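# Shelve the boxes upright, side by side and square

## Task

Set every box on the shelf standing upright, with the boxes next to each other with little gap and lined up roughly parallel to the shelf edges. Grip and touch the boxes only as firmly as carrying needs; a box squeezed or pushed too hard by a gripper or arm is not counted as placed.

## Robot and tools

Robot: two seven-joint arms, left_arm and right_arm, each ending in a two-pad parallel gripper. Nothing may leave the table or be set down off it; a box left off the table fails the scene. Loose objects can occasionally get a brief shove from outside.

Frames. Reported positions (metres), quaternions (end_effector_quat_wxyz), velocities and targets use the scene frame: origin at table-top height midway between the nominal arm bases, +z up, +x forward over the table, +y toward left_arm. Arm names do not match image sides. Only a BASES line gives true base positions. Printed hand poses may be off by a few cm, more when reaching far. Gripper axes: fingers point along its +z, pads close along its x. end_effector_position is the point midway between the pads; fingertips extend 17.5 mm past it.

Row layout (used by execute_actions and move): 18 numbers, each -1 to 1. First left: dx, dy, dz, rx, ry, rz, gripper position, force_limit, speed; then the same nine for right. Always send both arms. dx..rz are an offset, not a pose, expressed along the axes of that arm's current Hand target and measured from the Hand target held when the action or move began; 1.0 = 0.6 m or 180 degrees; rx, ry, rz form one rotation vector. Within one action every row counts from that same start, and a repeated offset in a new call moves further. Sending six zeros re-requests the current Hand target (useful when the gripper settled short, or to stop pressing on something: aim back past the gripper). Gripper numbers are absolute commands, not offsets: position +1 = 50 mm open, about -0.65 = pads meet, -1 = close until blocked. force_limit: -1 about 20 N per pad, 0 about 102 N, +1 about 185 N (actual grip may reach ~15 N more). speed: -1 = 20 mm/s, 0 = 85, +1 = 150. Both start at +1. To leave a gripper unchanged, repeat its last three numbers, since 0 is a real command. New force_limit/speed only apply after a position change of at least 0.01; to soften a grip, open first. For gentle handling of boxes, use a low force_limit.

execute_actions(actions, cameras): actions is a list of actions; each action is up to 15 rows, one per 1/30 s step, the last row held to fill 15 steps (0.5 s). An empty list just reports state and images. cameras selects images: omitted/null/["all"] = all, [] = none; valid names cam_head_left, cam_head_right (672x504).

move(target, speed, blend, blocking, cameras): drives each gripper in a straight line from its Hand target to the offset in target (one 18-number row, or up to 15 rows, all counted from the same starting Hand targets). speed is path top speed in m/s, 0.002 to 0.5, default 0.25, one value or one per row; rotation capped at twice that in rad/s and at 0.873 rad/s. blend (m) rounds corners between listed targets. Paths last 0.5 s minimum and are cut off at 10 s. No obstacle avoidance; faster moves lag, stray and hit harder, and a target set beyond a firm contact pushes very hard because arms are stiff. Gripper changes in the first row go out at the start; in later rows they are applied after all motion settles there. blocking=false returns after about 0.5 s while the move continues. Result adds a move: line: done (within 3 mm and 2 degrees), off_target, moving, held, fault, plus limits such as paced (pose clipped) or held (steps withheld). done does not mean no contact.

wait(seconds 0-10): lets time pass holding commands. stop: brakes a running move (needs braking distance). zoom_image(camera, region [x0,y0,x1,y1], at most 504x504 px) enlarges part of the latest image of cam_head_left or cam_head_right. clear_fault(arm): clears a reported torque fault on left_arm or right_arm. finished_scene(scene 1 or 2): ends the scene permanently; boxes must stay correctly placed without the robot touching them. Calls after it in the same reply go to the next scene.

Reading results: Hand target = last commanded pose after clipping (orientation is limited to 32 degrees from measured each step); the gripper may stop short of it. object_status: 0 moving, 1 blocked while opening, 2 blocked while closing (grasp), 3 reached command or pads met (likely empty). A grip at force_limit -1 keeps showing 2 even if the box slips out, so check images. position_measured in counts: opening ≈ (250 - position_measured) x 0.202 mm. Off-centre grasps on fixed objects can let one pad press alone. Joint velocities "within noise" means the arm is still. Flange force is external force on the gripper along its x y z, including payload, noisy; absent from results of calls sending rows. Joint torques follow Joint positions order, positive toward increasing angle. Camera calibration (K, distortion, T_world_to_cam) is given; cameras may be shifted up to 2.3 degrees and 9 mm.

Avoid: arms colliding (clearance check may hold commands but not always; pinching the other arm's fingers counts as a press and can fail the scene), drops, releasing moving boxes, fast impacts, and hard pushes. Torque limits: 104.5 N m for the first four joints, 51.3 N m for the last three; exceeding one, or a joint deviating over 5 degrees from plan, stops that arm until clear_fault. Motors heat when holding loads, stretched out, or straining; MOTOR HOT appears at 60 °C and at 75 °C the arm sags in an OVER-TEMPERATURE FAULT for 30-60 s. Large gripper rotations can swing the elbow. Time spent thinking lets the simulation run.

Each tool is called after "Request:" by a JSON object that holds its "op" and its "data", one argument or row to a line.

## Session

Request:
{"op": "execute_actions", "data": {
  "actions": []
}}

Scene clock: 0.00 s.
left_arm: end_effector_position=(+0.1824, -0.1808, +0.3398) position_measured=3 object_status=3 end_effector_quat_wxyz=(-0.010, +0.991, -0.137, -0.003) | right_arm: end_effector_position=(+0.5872, -0.2237, +0.2997) position_measured=3 object_status=3 end_effector_quat_wxyz=(-0.290, +0.124, +0.785, +0.534)
Joint positions: left_arm=[1.054 0.623 0.178 0.818 -0.111 1.728 0.88] | right_arm=[0.271 1.148 -0.539 0.718 -0.756 1.752 2.757]
Joint velocities: within noise
Joint torques (N m): no reading
Flange force (N): no reading
Hand target: left_arm +0.1824, -0.1808, +0.3398; -0.010, +0.991, -0.137, -0.003 | right_arm +0.5872, -0.2237, +0.2997; -0.290, +0.124, +0.785, +0.534
Tool commands: left_gripper/position=+1.0 left_gripper/force_limit=+1.0 left_gripper/speed=+1.0 right_gripper/position=+1.0 right_gripper/force_limit=+1.0 right_gripper/speed=+1.0

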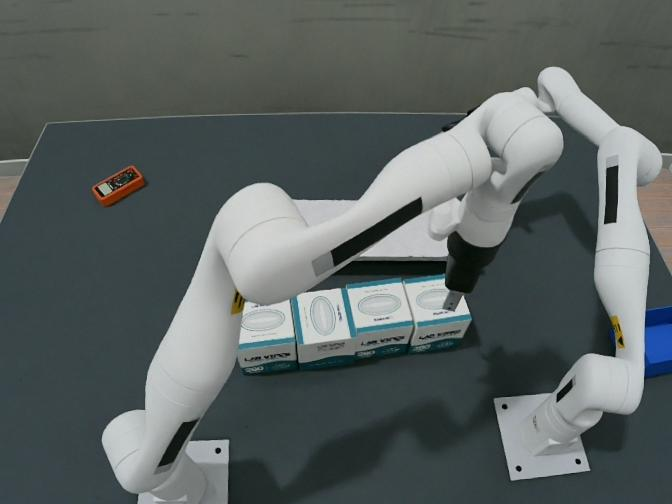

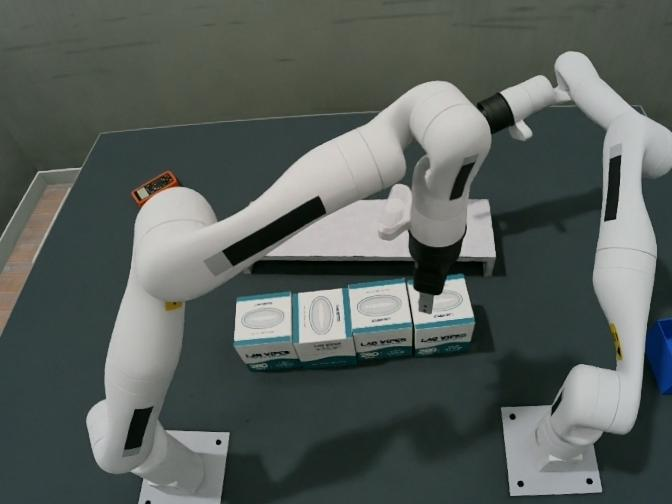

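Request:
{"op": "move", "data": {
  "target": [
    [-0.1843,-0.886,0.0184,-0.0625,0.0762,-0.0794,1,1,1,0,0,0,0,0,0,1,1,1],
    [-0.1843,-0.886,0.0184,-0.0625,0.0762,-0.0794,1,1,1,0.2686,-0.183,0.0665,0.391,0.1929,-0.4651,1,1,1]
  ],
  "speed": 0.25
}}

Request:
{"op": "zoom_image", "data": {
  "camera": "cam_head_left",
  "region": [350, 260, 490, 370]
}}

Request:
{"op": "zoom_image", "data": {
  "camera": "cam_head_left",
  "region": [220, 260, 360, 380]
}}

Request:
{"op": "zoom_image", "data": {
  "camera": "cam_head_left",
  "region": [220, 180, 510, 290]
}}

Request:
{"op": "zoom_image", "data": {
  "camera": "cam_head_right",
  "region": [220, 180, 510, 370]
}}

Scene clock: 52.03 s.
left_arm: end_effector_position=(+0.2198, +0.3610, +0.3401) position_measured=3 object_status=3 end_effector_quat_wxyz=(+0.102, +0.989, -0.012, +0.103) | right_arm: end_effector_position=(+0.3899, -0.2497, +0.2997) position_measured=3 object_status=3 end_effector_quat_wxyz=(+0.092, +0.701, -0.701, -0.092)
Joint positions: left_arm=[0.441 -0.252 -0.746 1.879 0.095 1.323 -0.373] | right_arm=[-0.003 0.512 -0.717 1.264 0.163 1.684 4.018]
Joint velocities: within noise
Joint torques (N m): left_arm=[0.88 -3.36 1.33 -9.62 0.82 -0.41 0.19] | right_arm=[-0.25 -17.01 -3.96 -8.58 -0.53 0.7 -0.4]
Flange force (N): left_arm=[0.7 -0.9 -0.6] | right_arm=[2.0 0.4 0.0]
Hand target: left_arm +0.2198, +0.3610, +0.3401; +0.102, +0.989, -0.012, +0.103 | right_arm +0.3899, -0.2497, +0.2998; +0.092, +0.701, -0.701, -0.092
Off the commanded pose: left_arm 0.000 m, 0 deg | right_arm 0.000 m, 0 deg.
move: done

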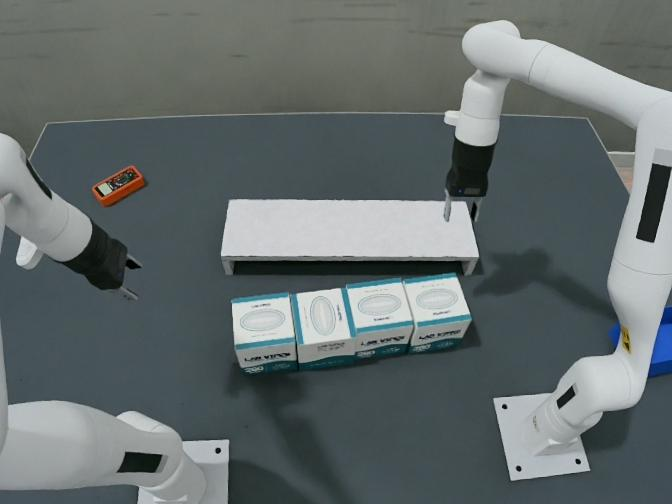

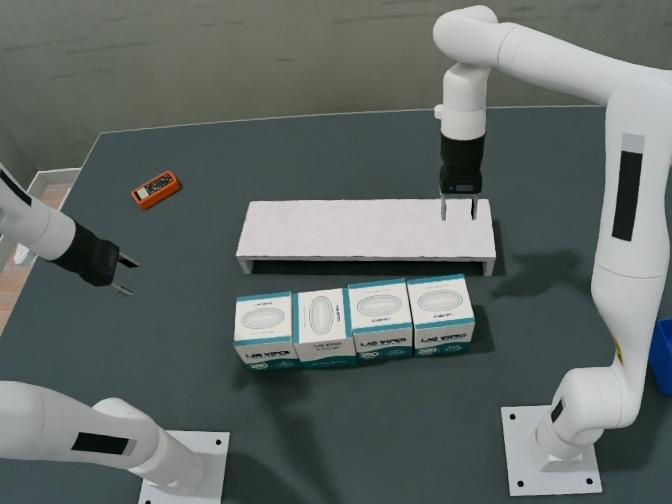

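Scaled by 3.600.

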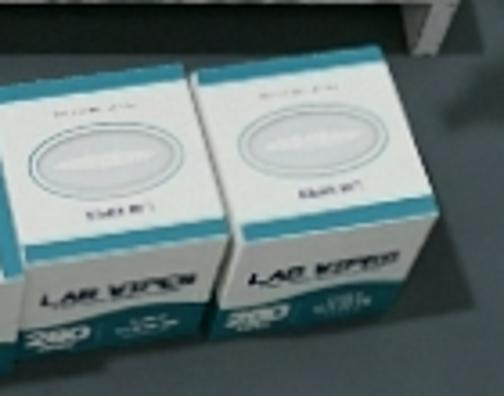

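Scaled by 3.600.

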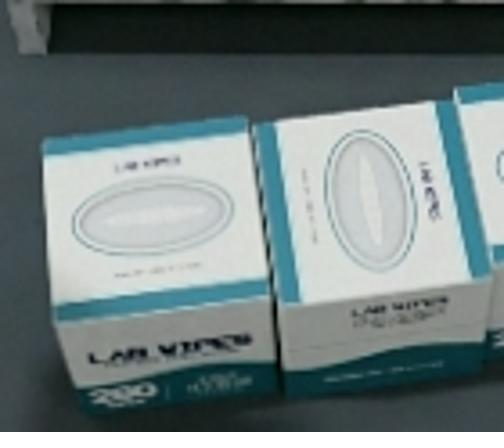

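Scaled by 1.738.

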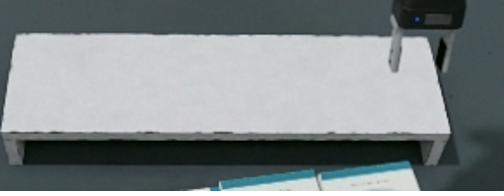

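Scaled by 1.738.

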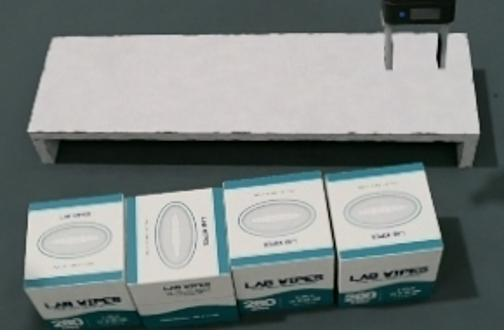

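Request:
{"op": "move", "data": {
  "target": [
    [0,0,0,0,0,0,1,1,1,-0.0662,-0.032,0.164,0,0,0,1,1,1],
    [0,0,0,0,0,0,1,1,1,-0.0662,-0.0858,0.365,0,0,0,1,1,1]
  ],
  "speed": 0.12
}}

Request:
{"op": "zoom_image", "data": {
  "camera": "cam_head_left",
  "region": [350, 220, 500, 340]
}}

Scene clock: 130.80 s.
left_arm: end_effector_position=(+0.2198, +0.3610, +0.3401) position_measured=3 object_status=3 end_effector_quat_wxyz=(+0.102, +0.989, -0.012, +0.103) | right_arm: end_effector_position=(+0.3830, -0.2100, +0.0749) position_measured=3 object_status=3 end_effector_quat_wxyz=(+0.092, +0.701, -0.701, -0.092)
Joint positions: left_arm=[0.441 -0.252 -0.746 1.879 0.095 1.323 -0.373] | right_arm=[-0.108 0.777 -0.646 1.611 0.311 1.107 3.882]
Joint velocities: within noise
Joint torques (N m): left_arm=[0.98 -3.34 1.3 -9.55 0.86 -0.46 0.17] | right_arm=[-0.25 -19.44 -5.04 -6.1 -0.52 0.63 -0.37]
Flange force (N): left_arm=[0.6 -0.8 -1.1] | right_arm=[1.3 -0.6 -0.1]
Hand target: left_arm +0.2198, +0.3610, +0.3401; +0.102, +0.989, -0.012, +0.103 | right_arm +0.3830, -0.2100, +0.0749; +0.092, +0.701, -0.701, -0.092
Off the commanded pose: left_arm 0.000 m, 0 deg | right_arm 0.000 m, 0 deg.
move: done

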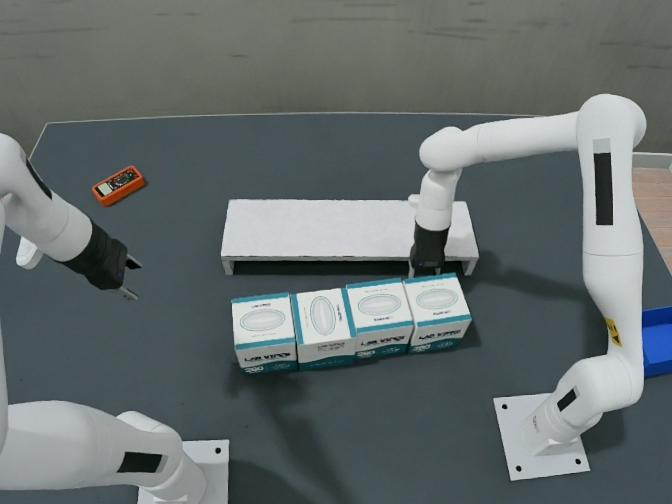

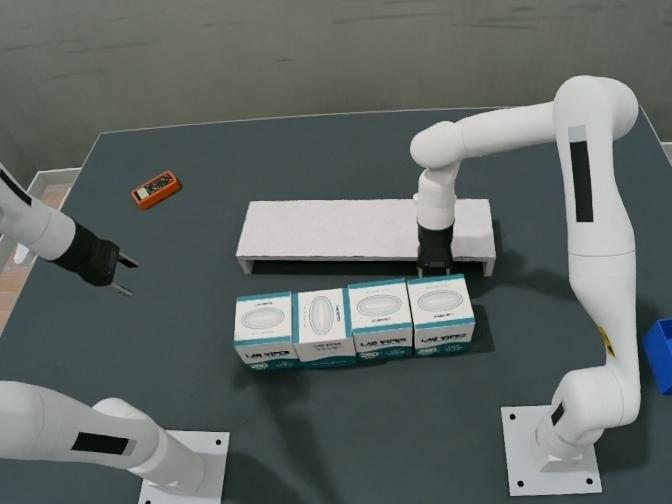

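Scaled by 3.360.

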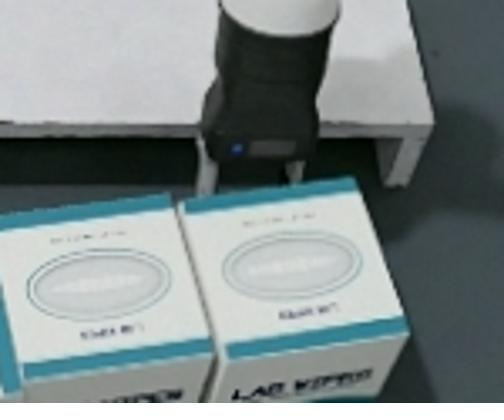

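Request:
{"op": "move", "data": {
  "target": [
    [0,0,0,0,0,0,1,1,1,0.0133,0.0081,0.0022,0,0,0,1,1,1],
    [0,0,0,0,0,0,1,1,1,0.0133,0.2286,0.0613,0,0,0,1,1,1]
  ],
  "speed": [0.05,0.06]
}}

Request:
{"op": "zoom_image", "data": {
  "camera": "cam_head_left",
  "region": [340, 250, 500, 400]
}}

Scene clock: 142.30 s.
left_arm: end_effector_position=(+0.2198, +0.3610, +0.3401) position_measured=3 object_status=3 end_effector_quat_wxyz=(+0.102, +0.989, -0.012, +0.103) | right_arm: end_effector_position=(+0.2410, -0.2179, +0.0748) position_measured=3 object_status=3 end_effector_quat_wxyz=(+0.092, +0.701, -0.701, -0.092)
Joint positions: left_arm=[0.441 -0.252 -0.746 1.879 0.095 1.323 -0.373] | right_arm=[-0.148 0.585 -0.717 2.047 0.246 0.834 3.709]
Joint velocities: within noise
Joint torques (N m): left_arm=[0.9 -3.37 1.22 -9.58 0.85 -0.44 0.2] | right_arm=[-0.29 -13.92 -4.21 -4.81 -0.51 0.5 -0.44]
Flange force (N): left_arm=[0.6 -0.6 -0.9] | right_arm=[1.8 -1.2 -0.2]
Hand target: left_arm +0.2198, +0.3610, +0.3401; +0.102, +0.989, -0.012, +0.103 | right_arm +0.2410, -0.2179, +0.0748; +0.092, +0.701, -0.701, -0.092
Off the commanded pose: left_arm 0.000 m, 0 deg | right_arm 0.000 m, 0 deg.
move: done

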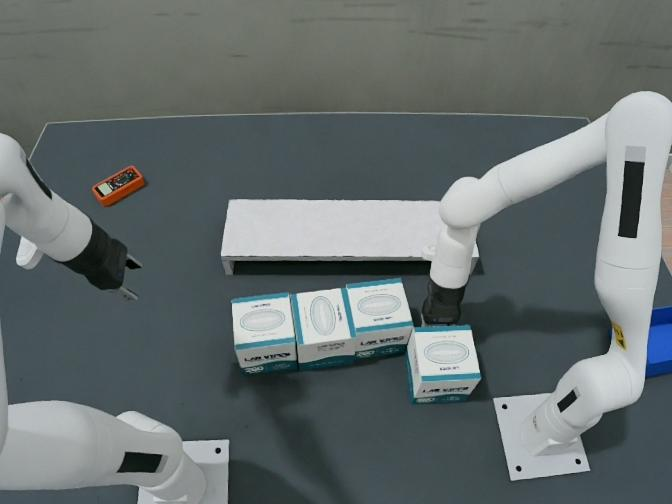

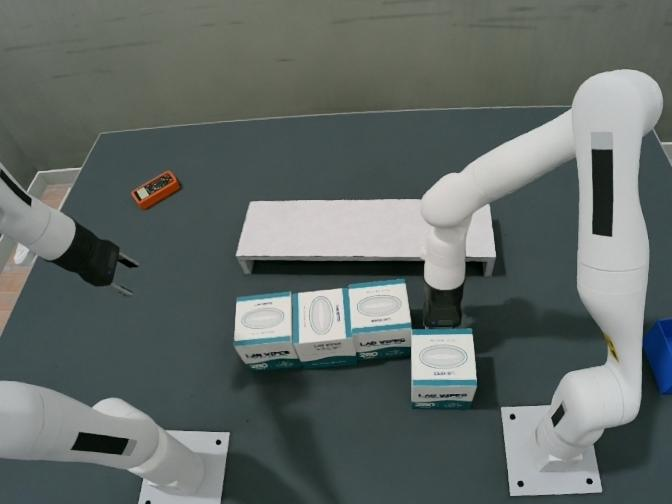

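Scaled by 3.150.

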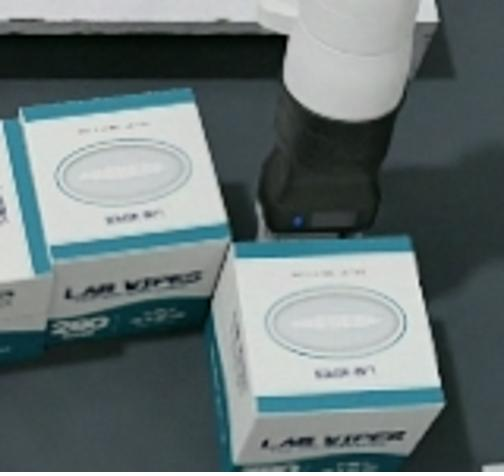

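Request:
{"op": "move", "data": {
  "target": [
    [0,0,0,0,0,0,1,1,1,0,-0.0322,-0.0086,0,0,0,1,1,1],
    [0,0,0,0,0,0,1,1,1,0,0.0433,-0.2903,0,0,0,1,1,1],
    [-0.1248,0.7377,0.3043,0,0,0,1,1,1,0.1783,0.1687,-0.1878,-0.0523,-0.0523,0.498,1,1,1],
    [-0.1692,0.714,0.5127,0,0,0,1,1,1,0.1617,0.1263,-0.0303,-0.0523,-0.0523,0.498,1,1,1]
  ],
  "speed": [0.15,0.15,0.2,0.12],
  "blend": [0.005,0.03,0.01,0]
}}

Request:
{"op": "zoom_image", "data": {
  "camera": "cam_head_left",
  "region": [340, 280, 520, 420]
}}

Request:
{"op": "zoom_image", "data": {
  "camera": "cam_head_right",
  "region": [340, 280, 520, 420]
}}

Scene clock: 184.83 s.
left_arm: end_effector_position=(+0.1632, -0.1211, +0.1103) position_measured=3 object_status=3 end_effector_quat_wxyz=(+0.102, +0.989, -0.012, +0.103) | right_arm: end_effector_position=(+0.1725, -0.3149, +0.1120) position_measured=3 object_status=3 end_effector_quat_wxyz=(-0.130, +0.014, +0.986, +0.104)
Joint positions: left_arm=[1 0.471 0.229 1.954 -0.448 0.492 1.508] | right_arm=[0.189 0.23 -0.556 2.407 -0.258 0.72 2.95]
Joint velocities: within noise
Joint torques (N m): left_arm=[0.91 -16.99 0.88 -6.91 -0.33 -0.67 0.12] | right_arm=[-0.26 -7.35 -1.91 -4.42 -0.52 0.78 -0.4]
Flange force (N): left_arm=[4.0 0.7 -0.3] | right_arm=[0.8 -3.4 -2.7]
Hand target: left_arm +0.1632, -0.1211, +0.1103; +0.102, +0.989, -0.012, +0.103 | right_arm +0.1725, -0.3149, +0.1120; -0.130, +0.014, +0.986, +0.104
Off the commanded pose: left_arm 0.000 m, 0 deg | right_arm 0.000 m, 0 deg.
move: done

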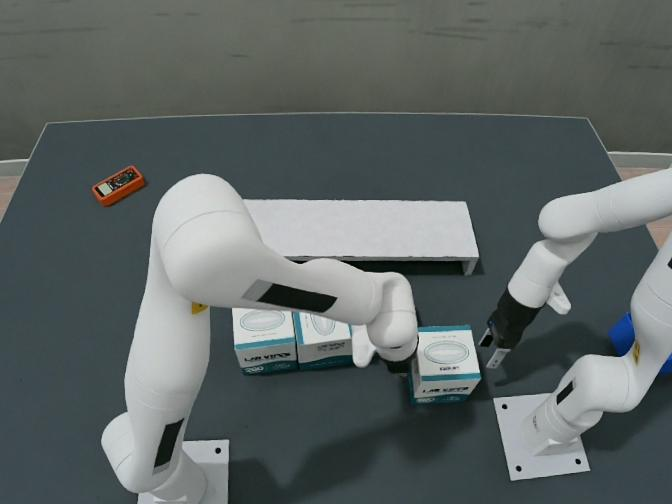

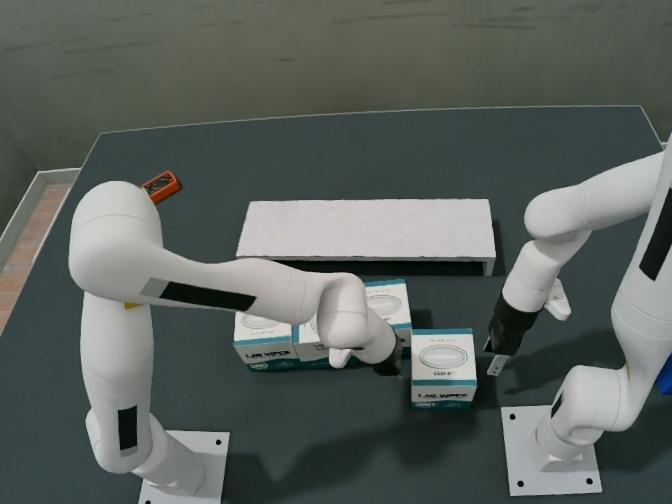

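Scaled by 2.800.

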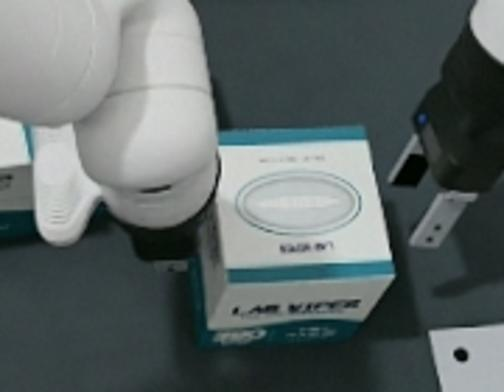

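Scaled by 2.800.

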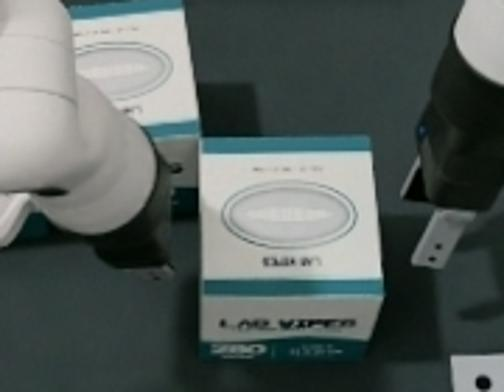

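Request:
{"op": "move", "data": {
  "target": [0,0.0293,0.0062,0,0,0,1,1,1,0,0.0326,0.0069,0,0,0,1,1,1],
  "speed": 0.03,
  "cameras": []
}}

Request:
{"op": "move", "data": {
  "target": [0,0,0,0,0,0,1,1,1,0,0.00815,0.00173,0,0,0,1,1,1],
  "speed": 0.02,
  "cameras": []
}}

Request:
{"op": "move", "data": {
  "target": [0,0,0,0,0,0,1,1,1,0,0.00489,0.00104,0,0,0,1,1,1],
  "speed": 0.015,
  "cameras": []
}}

Scene clock: 195.80 s.
left_arm: end_effector_position=(+0.1631, -0.1390, +0.1102) position_measured=3 object_status=3 end_effector_quat_wxyz=(+0.102, +0.989, -0.012, +0.103) | right_arm: end_effector_position=(+0.1724, -0.2949, +0.1120) position_measured=3 object_status=3 end_effector_quat_wxyz=(-0.130, +0.014, +0.986, +0.104)
Joint positions: left_arm=[1.021 0.501 0.229 1.899 -0.448 0.522 1.518] | right_arm=[0.126 0.242 -0.577 2.394 -0.267 0.702 2.877]
Joint velocities: within noise
Joint torques (N m): left_arm=[0.92 -17.62 0.95 -7.11 -0.3 -0.64 0.14] | right_arm=[-0.39 -7.57 -1.94 -4.59 -0.6 0.72 -0.39]
Flange force (N): left_arm=[3.8 0.5 -0.3] | right_arm=[0.6 -3.6 -2.8]
Hand target: left_arm +0.1631, -0.1390, +0.1102; +0.102, +0.989, -0.012, +0.103 | right_arm +0.1724, -0.2949, +0.1120; -0.130, +0.014, +0.986, +0.104
Off the commanded pose: left_arm 0.000 m, 0 deg | right_arm 0.000 m, 0 deg.
move: done
No camera images: "cameras" was empty.

Scene clock: 196.50 s.
left_arm: end_effector_position=(+0.1631, -0.1390, +0.1102) position_measured=3 object_status=3 end_effector_quat_wxyz=(+0.102, +0.989, -0.012, +0.103) | right_arm: end_effector_position=(+0.1725, -0.2899, +0.1120) position_measured=3 object_status=3 end_effector_quat_wxyz=(-0.130, +0.014, +0.986, +0.104)
Joint positions: left_arm=[1.021 0.501 0.229 1.899 -0.448 0.522 1.518] | right_arm=[0.11 0.246 -0.581 2.39 -0.268 0.698 2.858]
Joint velocities: within noise
Joint torques (N m): left_arm=[0.94 -17.65 0.95 -7.08 -0.35 -0.64 0.17] | right_arm=[-0.29 -7.6 -2.03 -4.58 -0.52 0.72 -0.44]
Flange force (N): left_arm=[4.0 0.6 -0.3] | right_arm=[0.6 -3.4 -2.8]
Hand target: left_arm +0.1631, -0.1390, +0.1102; +0.102, +0.989, -0.012, +0.103 | right_arm +0.1725, -0.2899, +0.1120; -0.130, +0.014, +0.986, +0.104
Off the commanded pose: left_arm 0.000 m, 0 deg | right_arm 0.000 m, 0 deg.
move: done
No camera images: "cameras" was empty.

Scene clock: 197.20 s.
left_arm: end_effector_position=(+0.1631, -0.1390, +0.1102) position_measured=3 object_status=3 end_effector_quat_wxyz=(+0.102, +0.989, -0.012, +0.103) | right_arm: end_effector_position=(+0.1725, -0.2869, +0.1120) position_measured=3 object_status=3 end_effector_quat_wxyz=(-0.130, +0.014, +0.986, +0.104)
Joint positions: left_arm=[1.021 0.501 0.229 1.899 -0.448 0.522 1.518] | right_arm=[0.101 0.248 -0.584 2.388 -0.269 0.696 2.847]
Joint velocities: within noise
Joint torques (N m): left_arm=[0.9 -17.7 0.9 -7.2 -0.33 -0.75 0.18] | right_arm=[-0.41 -7.67 -2.18 -4.78 -0.71 0.71 -0.45]
Flange force (N): left_arm=[3.9 0.6 -0.5] | right_arm=[0.4 -4.2 -2.5]
Hand target: left_arm +0.1631, -0.1390, +0.1102; +0.102, +0.989, -0.012, +0.103 | right_arm +0.1725, -0.2869, +0.1120; -0.130, +0.014, +0.986, +0.104
Off the commanded pose: left_arm 0.000 m, 0 deg | right_arm 0.000 m, 0 deg.
move: done
No camera images: "cameras" was empty.

Request:
{"op": "move", "data": {
  "target": [0,0,0,0,0,0,1,1,1,0,0.00489,0.00104,0,0,0,1,1,1],
  "speed": 0.01,
  "cameras": []
}}

Request:
{"op": "move", "data": {
  "target": [0,0,0,0,0,0,1,1,1,0,0.0018,0.00038,0,0,0,1,1,1],
  "speed": 0.01,
  "cameras": []
}}

Scene clock: 204.40 s.
left_arm: end_effector_position=(+0.1631, -0.1390, +0.1102) position_measured=3 object_status=3 end_effector_quat_wxyz=(+0.102, +0.989, -0.012, +0.103) | right_arm: end_effector_position=(+0.1725, -0.2839, +0.1120) position_measured=3 object_status=3 end_effector_quat_wxyz=(-0.130, +0.014, +0.986, +0.104)
Joint positions: left_arm=[1.021 0.501 0.229 1.899 -0.448 0.522 1.518] | right_arm=[0.091 0.25 -0.586 2.385 -0.269 0.693 2.836]
Joint velocities: within noise
Joint torques (N m): left_arm=[1.29 -18.03 1.32 -8.06 -0.29 -1.33 0.16] | right_arm=[-0.64 -7.66 -2.54 -5.18 -1.04 0.49 -0.43]
Flange force (N): left_arm=[3.9 -1.0 -0.7] | right_arm=[0.2 -5.6 -3.2]
Hand target: left_arm +0.1631, -0.1390, +0.1102; +0.102, +0.989, -0.012, +0.103 | right_arm +0.1725, -0.2839, +0.1120; -0.130, +0.014, +0.986, +0.104
Off the commanded pose: left_arm 0.000 m, 0 deg | right_arm 0.000 m, 0 deg.
move: done
No camera images: "cameras" was empty.

Scene clock: 205.10 s.
left_arm: end_effector_position=(+0.1631, -0.1390, +0.1102) position_measured=3 object_status=3 end_effector_quat_wxyz=(+0.102, +0.989, -0.012, +0.103) | right_arm: end_effector_position=(+0.1725, -0.2828, +0.1120) position_measured=3 object_status=3 end_effector_quat_wxyz=(-0.130, +0.014, +0.986, +0.104)
Joint positions: left_arm=[1.021 0.501 0.229 1.899 -0.448 0.522 1.518] | right_arm=[0.087 0.251 -0.587 2.384 -0.27 0.692 2.832]
Joint velocities: within noise
Joint torques (N m): left_arm=[1.49 -18.02 1.56 -8.62 -0.32 -1.64 0.18] | right_arm=[-0.78 -7.62 -2.76 -5.48 -1.19 0.41 -0.42]
Flange force (N): left_arm=[3.8 -2.4 -1.3] | right_arm=[0.4 -6.5 -3.4]
Hand target: left_arm +0.1631, -0.1390, +0.1102; +0.102, +0.989, -0.012, +0.103 | right_arm +0.1725, -0.2828, +0.1120; -0.130, +0.014, +0.986, +0.104
Off the commanded pose: left_arm 0.000 m, 0 deg | right_arm 0.000 m, 0 deg.
move: done
No camera images: "cameras" was empty.

Request:
{"op": "move", "data": {
  "target": [0,0,0,0,0,0,1,1,1,0,0.00326,0.00069,0,0,0,1,1,1],
  "speed": 0.01,
  "cameras": []
}}

Scene clock: 209.73 s.
left_arm: end_effector_position=(+0.1631, -0.1390, +0.1102) position_measured=3 object_status=3 end_effector_quat_wxyz=(+0.102, +0.989, -0.012, +0.103) | right_arm: end_effector_position=(+0.1725, -0.2808, +0.1120) position_measured=3 object_status=3 end_effector_quat_wxyz=(-0.130, +0.014, +0.986, +0.104)
Joint positions: left_arm=[1.021 0.501 0.229 1.899 -0.448 0.522 1.518] | right_arm=[0.081 0.252 -0.589 2.382 -0.27 0.691 2.824]
Joint velocities: within noise
Joint torques (N m): left_arm=[1.88 -18.37 2.08 -9.63 -0.29 -2.28 0.14] | right_arm=[-1.13 -7.6 -3.16 -5.95 -1.7 0.18 -0.39]
Flange force (N): left_arm=[3.5 -4.4 -1.4] | right_arm=[0.0 -8.4 -4.1]
Hand target: left_arm +0.1632, -0.1391, +0.1102; +0.102, +0.989, -0.012, +0.103 | right_arm +0.1725, -0.2808, +0.1120; -0.130, +0.014, +0.986, +0.104
Off the commanded pose: left_arm 0.000 m, 0 deg | right_arm 0.000 m, 0 deg.
move: done
No camera images: "cameras" was empty.

Request:
{"op": "move", "data": {
  "target": [0,0,0,0,0,0,1,1,1,0,0.00114,0.00024,0,0,0,1,1,1],
  "speed": 0.01,
  "cameras": []
}}

Request:
{"op": "move", "data": {
  "target": [0.0555,0.0542,-0.2552,0,0,0,1,1,1,0.0691,0.0536,-0.252,0,0,0,1,1,1],
  "speed": 0.06
}}

Request:
{"op": "zoom_image", "data": {
  "camera": "cam_head_left",
  "region": [340, 220, 540, 400]
}}

Scene clock: 228.33 s.
left_arm: end_effector_position=(+0.1631, -0.1390, +0.1102) position_measured=3 object_status=3 end_effector_quat_wxyz=(+0.102, +0.989, -0.012, +0.103) | right_arm: end_effector_position=(+0.1725, -0.2801, +0.1120) position_measured=3 object_status=3 end_effector_quat_wxyz=(-0.130, +0.014, +0.986, +0.104)
Joint positions: left_arm=[1.021 0.501 0.229 1.899 -0.448 0.522 1.518] | right_arm=[0.079 0.253 -0.589 2.381 -0.27 0.69 2.822]
Joint velocities: within noise
Joint torques (N m): left_arm=[2 -18.39 2.22 -10 -0.27 -2.57 0.17] | right_arm=[-1.31 -7.66 -3.34 -6.28 -1.85 0.11 -0.44]
Flange force (N): left_arm=[3.5 -5.1 -1.8] | right_arm=[0.1 -9.7 -4.0]
Hand target: left_arm +0.1631, -0.1390, +0.1102; +0.102, +0.989, -0.012, +0.103 | right_arm +0.1725, -0.2801, +0.1120; -0.130, +0.014, +0.986, +0.104
Off the commanded pose: left_arm 0.000 m, 0 deg | right_arm 0.000 m, 0 deg.
move: done
No camera images: "cameras" was empty.

Scene clock: 231.30 s.
left_arm: end_effector_position=(+0.1634, -0.1396, +0.2703) position_measured=3 object_status=3 end_effector_quat_wxyz=(+0.102, +0.989, -0.012, +0.103) | right_arm: end_effector_position=(+0.1724, -0.2801, +0.2720) position_measured=3 object_status=3 end_effector_quat_wxyz=(-0.130, +0.014, +0.986, +0.104)
Joint positions: left_arm=[0.915 0.293 0.36 1.626 -0.266 0.986 1.312] | right_arm=[0.182 -0.098 -0.541 2.045 -0.345 1.366 2.856]
Joint velocities: within noise
Joint torques (N m): left_arm=[2.25 -16.3 2.3 -12.99 -0.04 -3.33 0.2] | right_arm=[-1.55 -4.5 -1.88 -9.55 -3.27 0.21 -0.4]
Flange force (N): left_arm=[2.0 -7.4 -1.0] | right_arm=[1.3 -12.2 -3.2]
Hand target: left_arm +0.1634, -0.1396, +0.2703; +0.102, +0.989, -0.012, +0.103 | right_arm +0.1724, -0.2801, +0.2721; -0.130, +0.014, +0.986, +0.104
Off the commanded pose: left_arm 0.000 m, 0 deg | right_arm 0.000 m, 0 deg.
move: done

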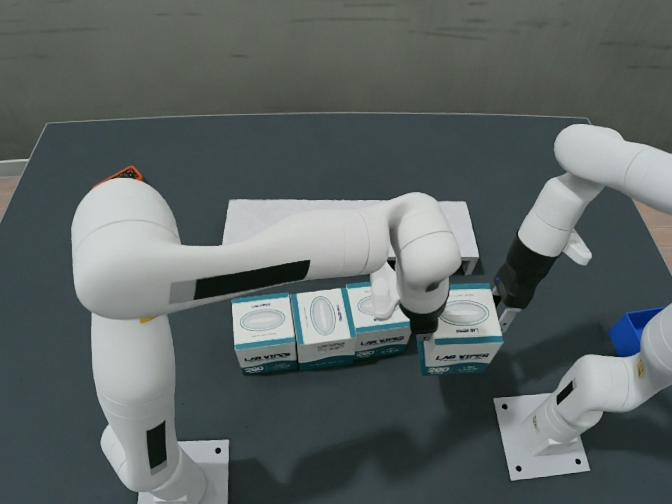

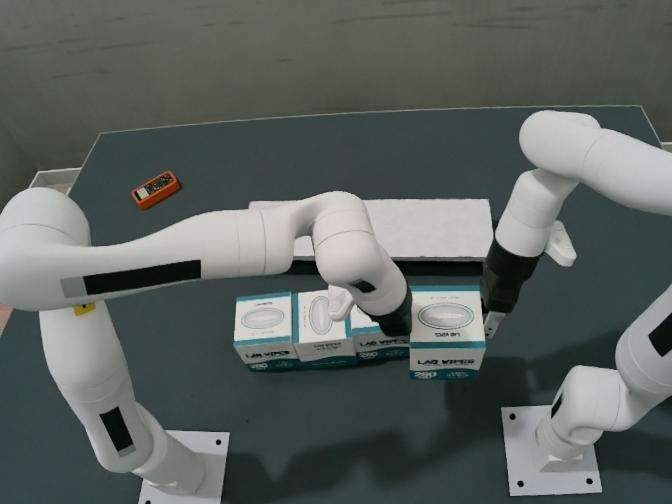

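Scaled by 2.520.

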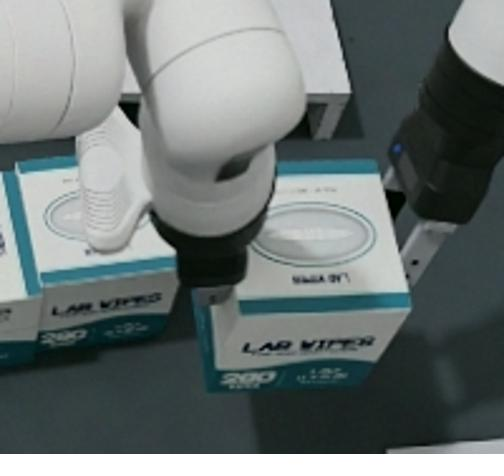

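Request:
{"op": "move", "data": {
  "target": [0.5738,-0.0173,0.1208,0,0,0,1,1,1,-0.5667,0.0235,-0.1501,0,0,0,1,1,1],
  "speed": 0.08
}}

Request:
{"op": "zoom_image", "data": {
  "camera": "cam_head_left",
  "region": [340, 120, 540, 290]
}}

Request:
{"op": "zoom_image", "data": {
  "camera": "cam_head_right",
  "region": [340, 120, 540, 290]
}}

Scene clock: 245.23 s.
left_arm: end_effector_position=(+0.5153, -0.1452, +0.2700) position_measured=3 object_status=3 end_effector_quat_wxyz=(+0.102, +0.989, -0.012, +0.103) | right_arm: end_effector_position=(+0.5244, -0.2851, +0.2721) position_measured=3 object_status=3 end_effector_quat_wxyz=(-0.130, +0.014, +0.986, +0.104)
Joint positions: left_arm=[0.57 0.883 0.337 0.612 -0.242 1.381 0.707] | right_arm=[0.013 0.748 -0.436 0.886 0.006 1.73 2.764]
Joint velocities: within noise
Joint torques (N m): left_arm=[4.36 -27.89 4.15 -11.14 1.47 -2.51 0.17] | right_arm=[-3.62 -23.32 -6.04 -9.01 -2.95 0.02 -0.39]
Flange force (N): left_arm=[3.5 -5.6 -0.5] | right_arm=[-0.7 -7.8 -1.0]
Hand target: left_arm +0.5153, -0.1452, +0.2699; +0.102, +0.989, -0.012, +0.103 | right_arm +0.5244, -0.2851, +0.2721; -0.130, +0.014, +0.986, +0.104
Off the commanded pose: left_arm 0.000 m, 0 deg | right_arm 0.000 m, 0 deg.
move: done

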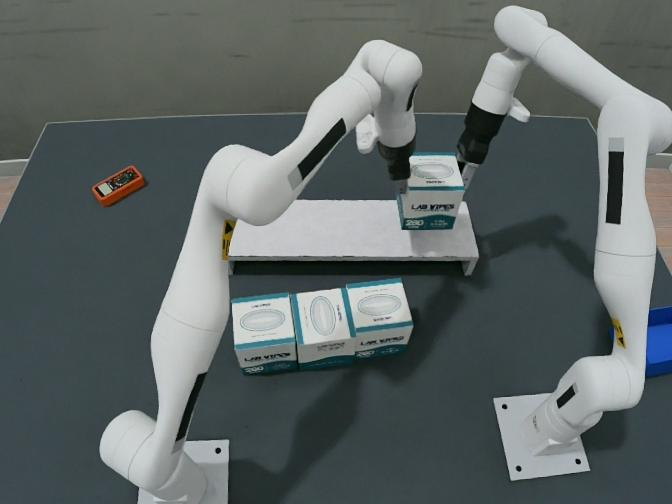

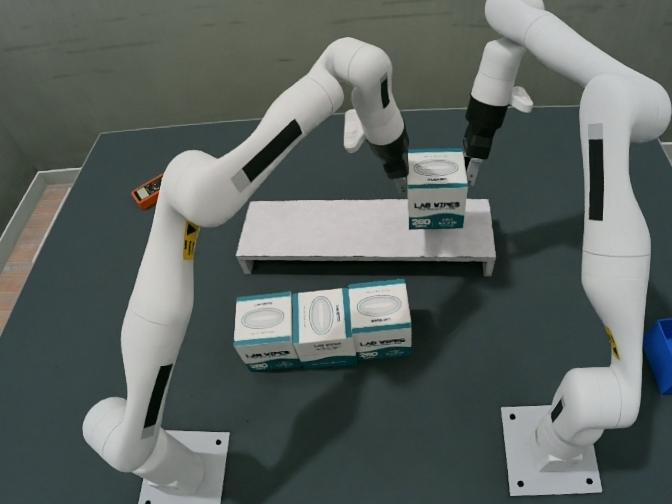

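Scaled by 2.520.

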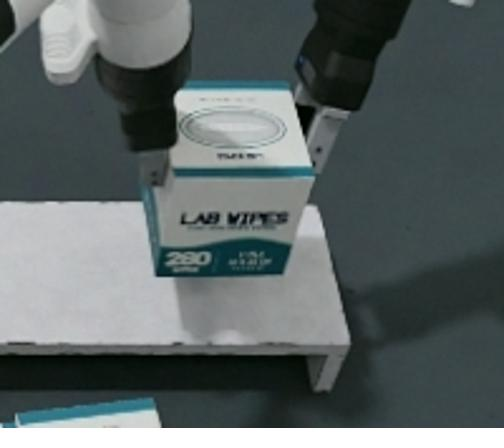

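Scaled by 2.520.

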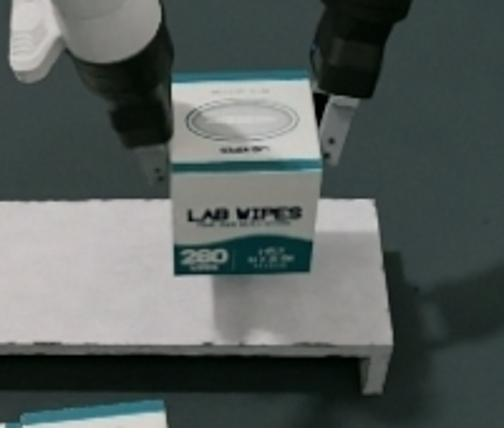

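Request:
{"op": "move", "data": {
  "target": [-0.026,-0.0264,0.1194,0,0,0,1,1,1,-0.0324,-0.0251,0.1181,0,0,0,1,1,1],
  "speed": 0.06
}}

Request:
{"op": "zoom_image", "data": {
  "camera": "cam_head_left",
  "region": [340, 150, 500, 290]
}}

Request:
{"op": "zoom_image", "data": {
  "camera": "cam_head_right",
  "region": [350, 150, 510, 290]
}}

Scene clock: 259.97 s.
left_arm: end_effector_position=(+0.5152, -0.1444, +0.1949) position_measured=3 object_status=3 end_effector_quat_wxyz=(+0.102, +0.989, -0.012, +0.103) | right_arm: end_effector_position=(+0.5244, -0.2851, +0.1970) position_measured=3 object_status=3 end_effector_quat_wxyz=(-0.130, +0.014, +0.986, +0.104)
Joint positions: left_arm=[0.544 0.889 0.327 0.844 -0.243 1.148 0.73] | right_arm=[0.035 0.786 -0.434 1.065 0.022 1.524 2.793]
Joint velocities: within noise
Joint torques (N m): left_arm=[3.67 -27.92 4.36 -11.1 1.08 -2.21 0.17] | right_arm=[-2.94 -23.47 -6.16 -8.65 -2.58 0.24 -0.4]
Flange force (N): left_arm=[3.2 -4.7 0.1] | right_arm=[-1.0 -6.4 -0.9]
Hand target: left_arm +0.5152, -0.1444, +0.1949; +0.102, +0.989, -0.012, +0.103 | right_arm +0.5244, -0.2851, +0.1970; -0.130, +0.014, +0.986, +0.104
Off the commanded pose: left_arm 0.000 m, 0 deg | right_arm 0.000 m, 0 deg.
move: done

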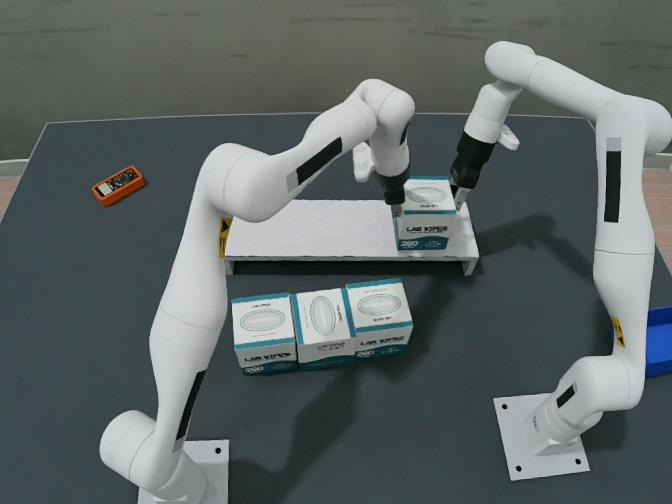

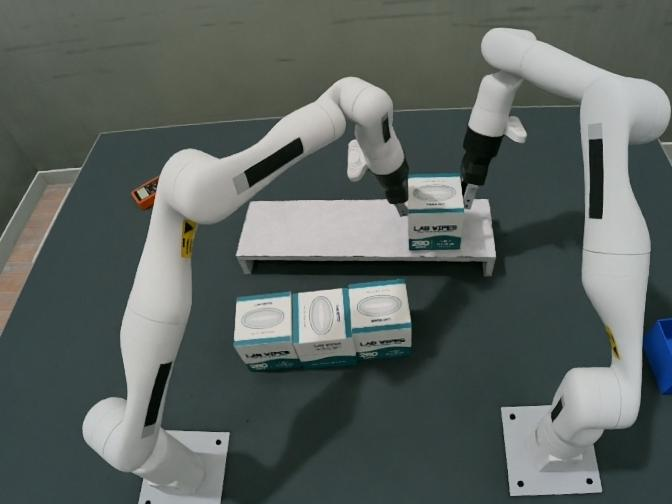

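Scaled by 3.150.

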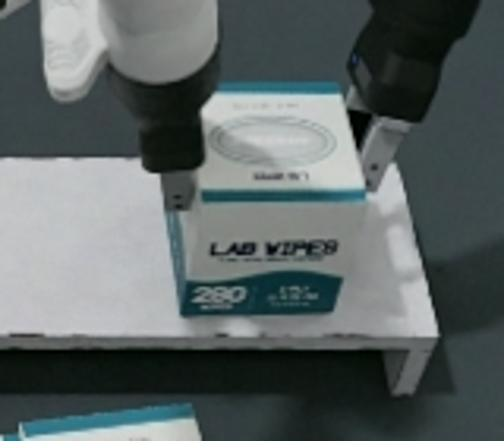

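Scaled by 3.150.

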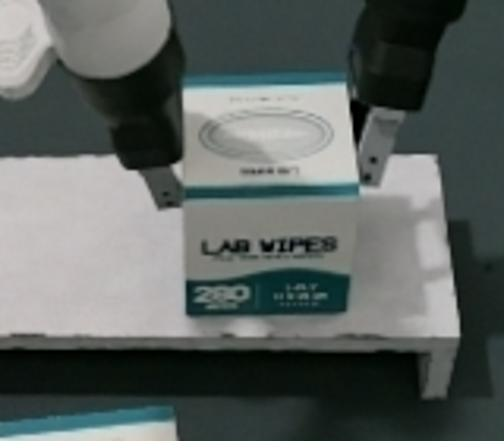

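Request:
{"op": "move", "data": {
  "target": [-0.00208,-0.00204,0.00958,0,0,0,1,1,1,-0.0026,-0.002,0.00946,0,0,0,1,1,1],
  "speed": 0.015,
  "cameras": []
}}

Request:
{"op": "move", "data": {
  "target": [-0.00104,-0.00102,0.00479,0,0,0,1,1,1,-0.0013,-0.001,0.00473,0,0,0,1,1,1],
  "speed": 0.01,
  "cameras": []
}}

Scene clock: 267.43 s.
left_arm: end_effector_position=(+0.5152, -0.1444, +0.1889) position_measured=3 object_status=3 end_effector_quat_wxyz=(+0.102, +0.989, -0.012, +0.103) | right_arm: end_effector_position=(+0.5244, -0.2851, +0.1910) position_measured=3 object_status=3 end_effector_quat_wxyz=(-0.130, +0.014, +0.986, +0.104)
Joint positions: left_arm=[0.542 0.892 0.325 0.858 -0.244 1.131 0.732] | right_arm=[0.036 0.79 -0.434 1.076 0.024 1.509 2.794]
Joint velocities: within noise
Joint torques (N m): left_arm=[3.35 -26.28 3.86 -10.03 0.97 -1.77 0.16] | right_arm=[-3.4 -22.08 -6.29 -8.13 -2.66 -0.11 -0.41]
Flange force (N): left_arm=[3.7 -3.7 -1.8] | right_arm=[0.1 -6.9 -3.6]
Hand target: left_arm +0.5152, -0.1444, +0.1889; +0.102, +0.989, -0.012, +0.103 | right_arm +0.5244, -0.2851, +0.1910; -0.130, +0.014, +0.986, +0.104
Off the commanded pose: left_arm 0.000 m, 0 deg | right_arm 0.000 m, 0 deg.
move: done
No camera images: "cameras" was empty.

Scene clock: 268.13 s.
left_arm: end_effector_position=(+0.5152, -0.1444, +0.1859) position_measured=3 object_status=3 end_effector_quat_wxyz=(+0.102, +0.989, -0.012, +0.103) | right_arm: end_effector_position=(+0.5244, -0.2851, +0.1880) position_measured=3 object_status=3 end_effector_quat_wxyz=(-0.130, +0.014, +0.986, +0.104)
Joint positions: left_arm=[0.542 0.894 0.325 0.865 -0.244 1.123 0.733] | right_arm=[0.036 0.792 -0.433 1.082 0.024 1.501 2.795]
Joint velocities: within noise
Joint torques (N m): left_arm=[3.24 -26.32 3.9 -10.06 0.9 -1.72 0.16] | right_arm=[-3.5 -22.1 -6.37 -8.12 -2.66 -0.09 -0.43]
Flange force (N): left_arm=[3.4 -3.7 -1.6] | right_arm=[0.2 -7.1 -3.5]
Hand target: left_arm +0.5152, -0.1444, +0.1860; +0.102, +0.989, -0.012, +0.103 | right_arm +0.5244, -0.2851, +0.1880; -0.130, +0.014, +0.986, +0.104
Off the commanded pose: left_arm 0.000 m, 0 deg | right_arm 0.000 m, 0 deg.
move: done
No camera images: "cameras" was empty.

Request:
{"op": "move", "data": {
  "target": [
    [0,-0.0489,-0.0104,0,0,0,1,1,1,0,-0.0489,-0.0104,0,0,0,1,1,1],
    [0.0416,-0.0082,-0.2018,0,0,0,1,1,1,0.0518,-0.0087,-0.1994,0,0,0,1,1,1],
    [-0.4457,-0.4333,-0.3978,0,0,0,1,1,1,0.2958,0.3467,-0.0517,0.0523,0.0523,-0.498,1,1,1],
    [-0.4457,-0.4333,-0.3978,0,0,0,1,1,1,0.1965,0.2697,0.3106,0.0523,0.0523,-0.498,1,1,1]
  ],
  "speed": [0.03,0.15,0.2,0.12],
  "blend": [0,0.01,0.0,0]
}}

Request:
{"op": "zoom_image", "data": {
  "camera": "cam_head_left",
  "region": [300, 200, 460, 360]
}}

Request:
{"op": "zoom_image", "data": {
  "camera": "cam_head_left",
  "region": [360, 150, 520, 290]
}}

Scene clock: 300.93 s.
left_arm: end_effector_position=(+0.2171, +0.1598, +0.3072) position_measured=3 object_status=3 end_effector_quat_wxyz=(+0.102, +0.989, -0.012, +0.103) | right_arm: end_effector_position=(+0.3722, -0.0881, +0.0749) position_measured=3 object_status=3 end_effector_quat_wxyz=(+0.092, +0.701, -0.701, -0.092)
Joint positions: left_arm=[0.073 -0.231 0.203 2.021 0.22 1.104 0.147] | right_arm=[-0.315 0.903 -0.734 1.385 0.377 1.213 3.659]
Joint velocities: within noise
Joint torques (N m): left_arm=[0.9 -5.33 -0.75 -9.97 0.49 -0.79 0.17] | right_arm=[-0.24 -21.98 -6.21 -6.54 -0.71 0.43 -0.39]
Flange force (N): left_arm=[1.7 -0.5 -0.3] | right_arm=[0.8 -1.1 0.0]
Hand target: left_arm +0.2171, +0.1598, +0.3072; +0.102, +0.989, -0.012, +0.103 | right_arm +0.3722, -0.0881, +0.0749; +0.092, +0.701, -0.701, -0.092
Off the commanded pose: left_arm 0.000 m, 0 deg | right_arm 0.000 m, 0 deg.
move: done

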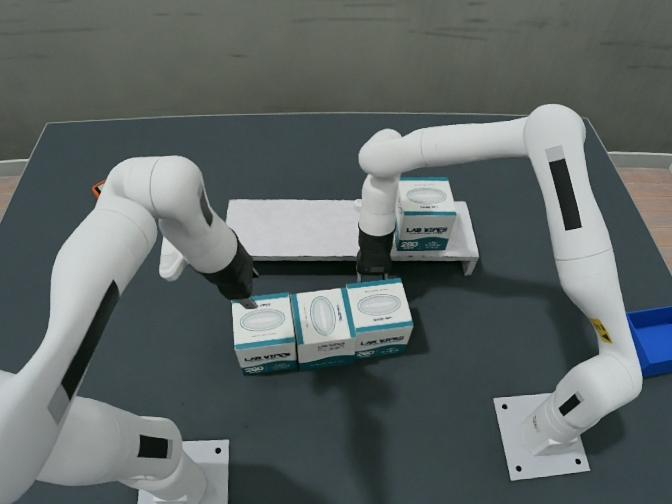

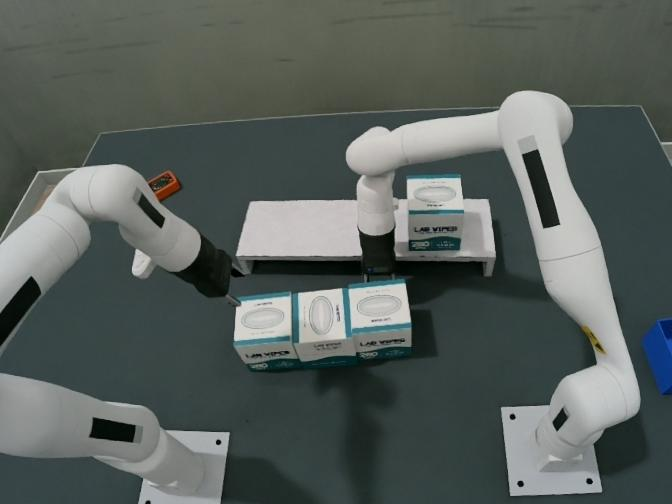

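Scaled by 3.150.

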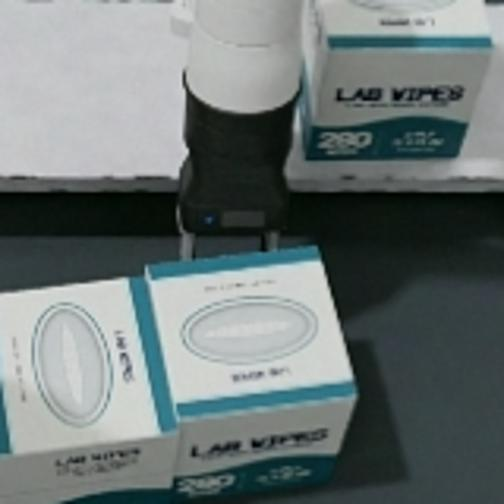

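Scaled by 3.150.

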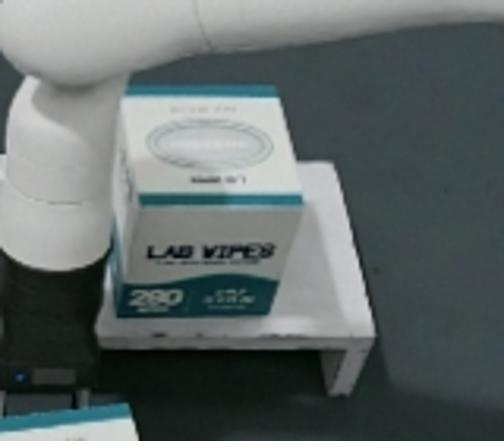

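Request:
{"op": "move", "data": {
  "target": [0,0,0,0,0,0,1,1,1,0.005,0.2109,0.0565,0,0,0,1,1,1],
  "speed": 0.06
}}

Request:
{"op": "zoom_image", "data": {
  "camera": "cam_head_left",
  "region": [300, 250, 460, 400]
}}

Scene clock: 311.23 s.
left_arm: end_effector_position=(+0.2171, +0.1598, +0.3072) position_measured=3 object_status=3 end_effector_quat_wxyz=(+0.102, +0.989, -0.012, +0.103) | right_arm: end_effector_position=(+0.2411, -0.0910, +0.0749) position_measured=3 object_status=3 end_effector_quat_wxyz=(+0.092, +0.701, -0.701, -0.092)
Joint positions: left_arm=[0.073 -0.231 0.203 2.021 0.22 1.104 0.147] | right_arm=[-0.384 0.747 -0.782 1.762 0.333 0.965 3.442]
Joint velocities: within noise
Joint torques (N m): left_arm=[0.88 -5.3 -0.81 -9.94 0.46 -0.81 0.16] | right_arm=[-0.3 -17.5 -5.73 -5.82 -0.69 0.31 -0.43]
Flange force (N): left_arm=[1.7 -0.3 -0.4] | right_arm=[1.3 -1.1 0.1]
Hand target: left_arm +0.2171, +0.1598, +0.3072; +0.102, +0.989, -0.012, +0.103 | right_arm +0.2412, -0.0910, +0.0749; +0.092, +0.701, -0.701, -0.092
Off the commanded pose: left_arm 0.000 m, 0 deg | right_arm 0.000 m, 0 deg.
move: done

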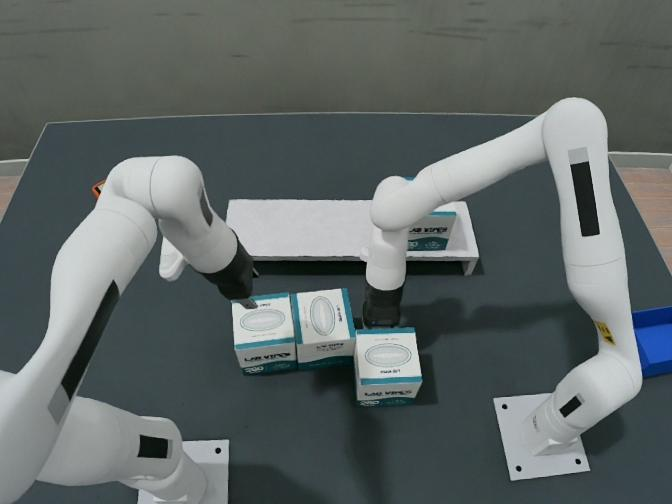

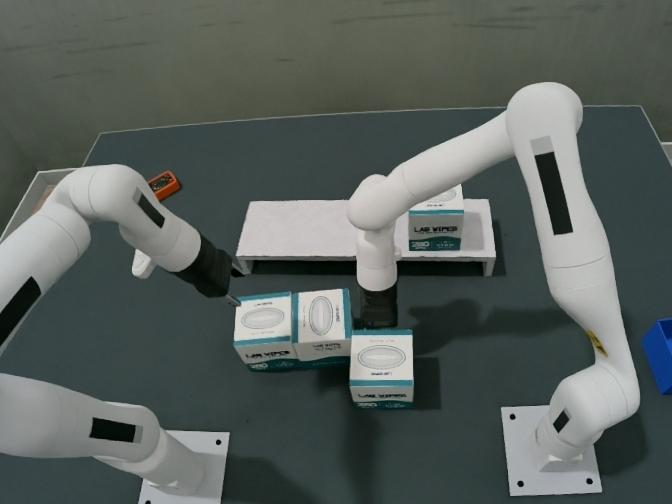

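Scaled by 3.150.

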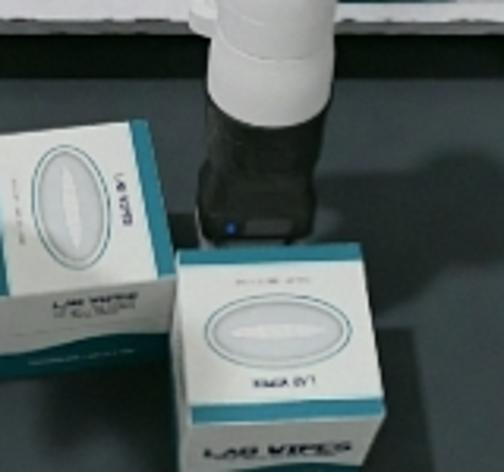

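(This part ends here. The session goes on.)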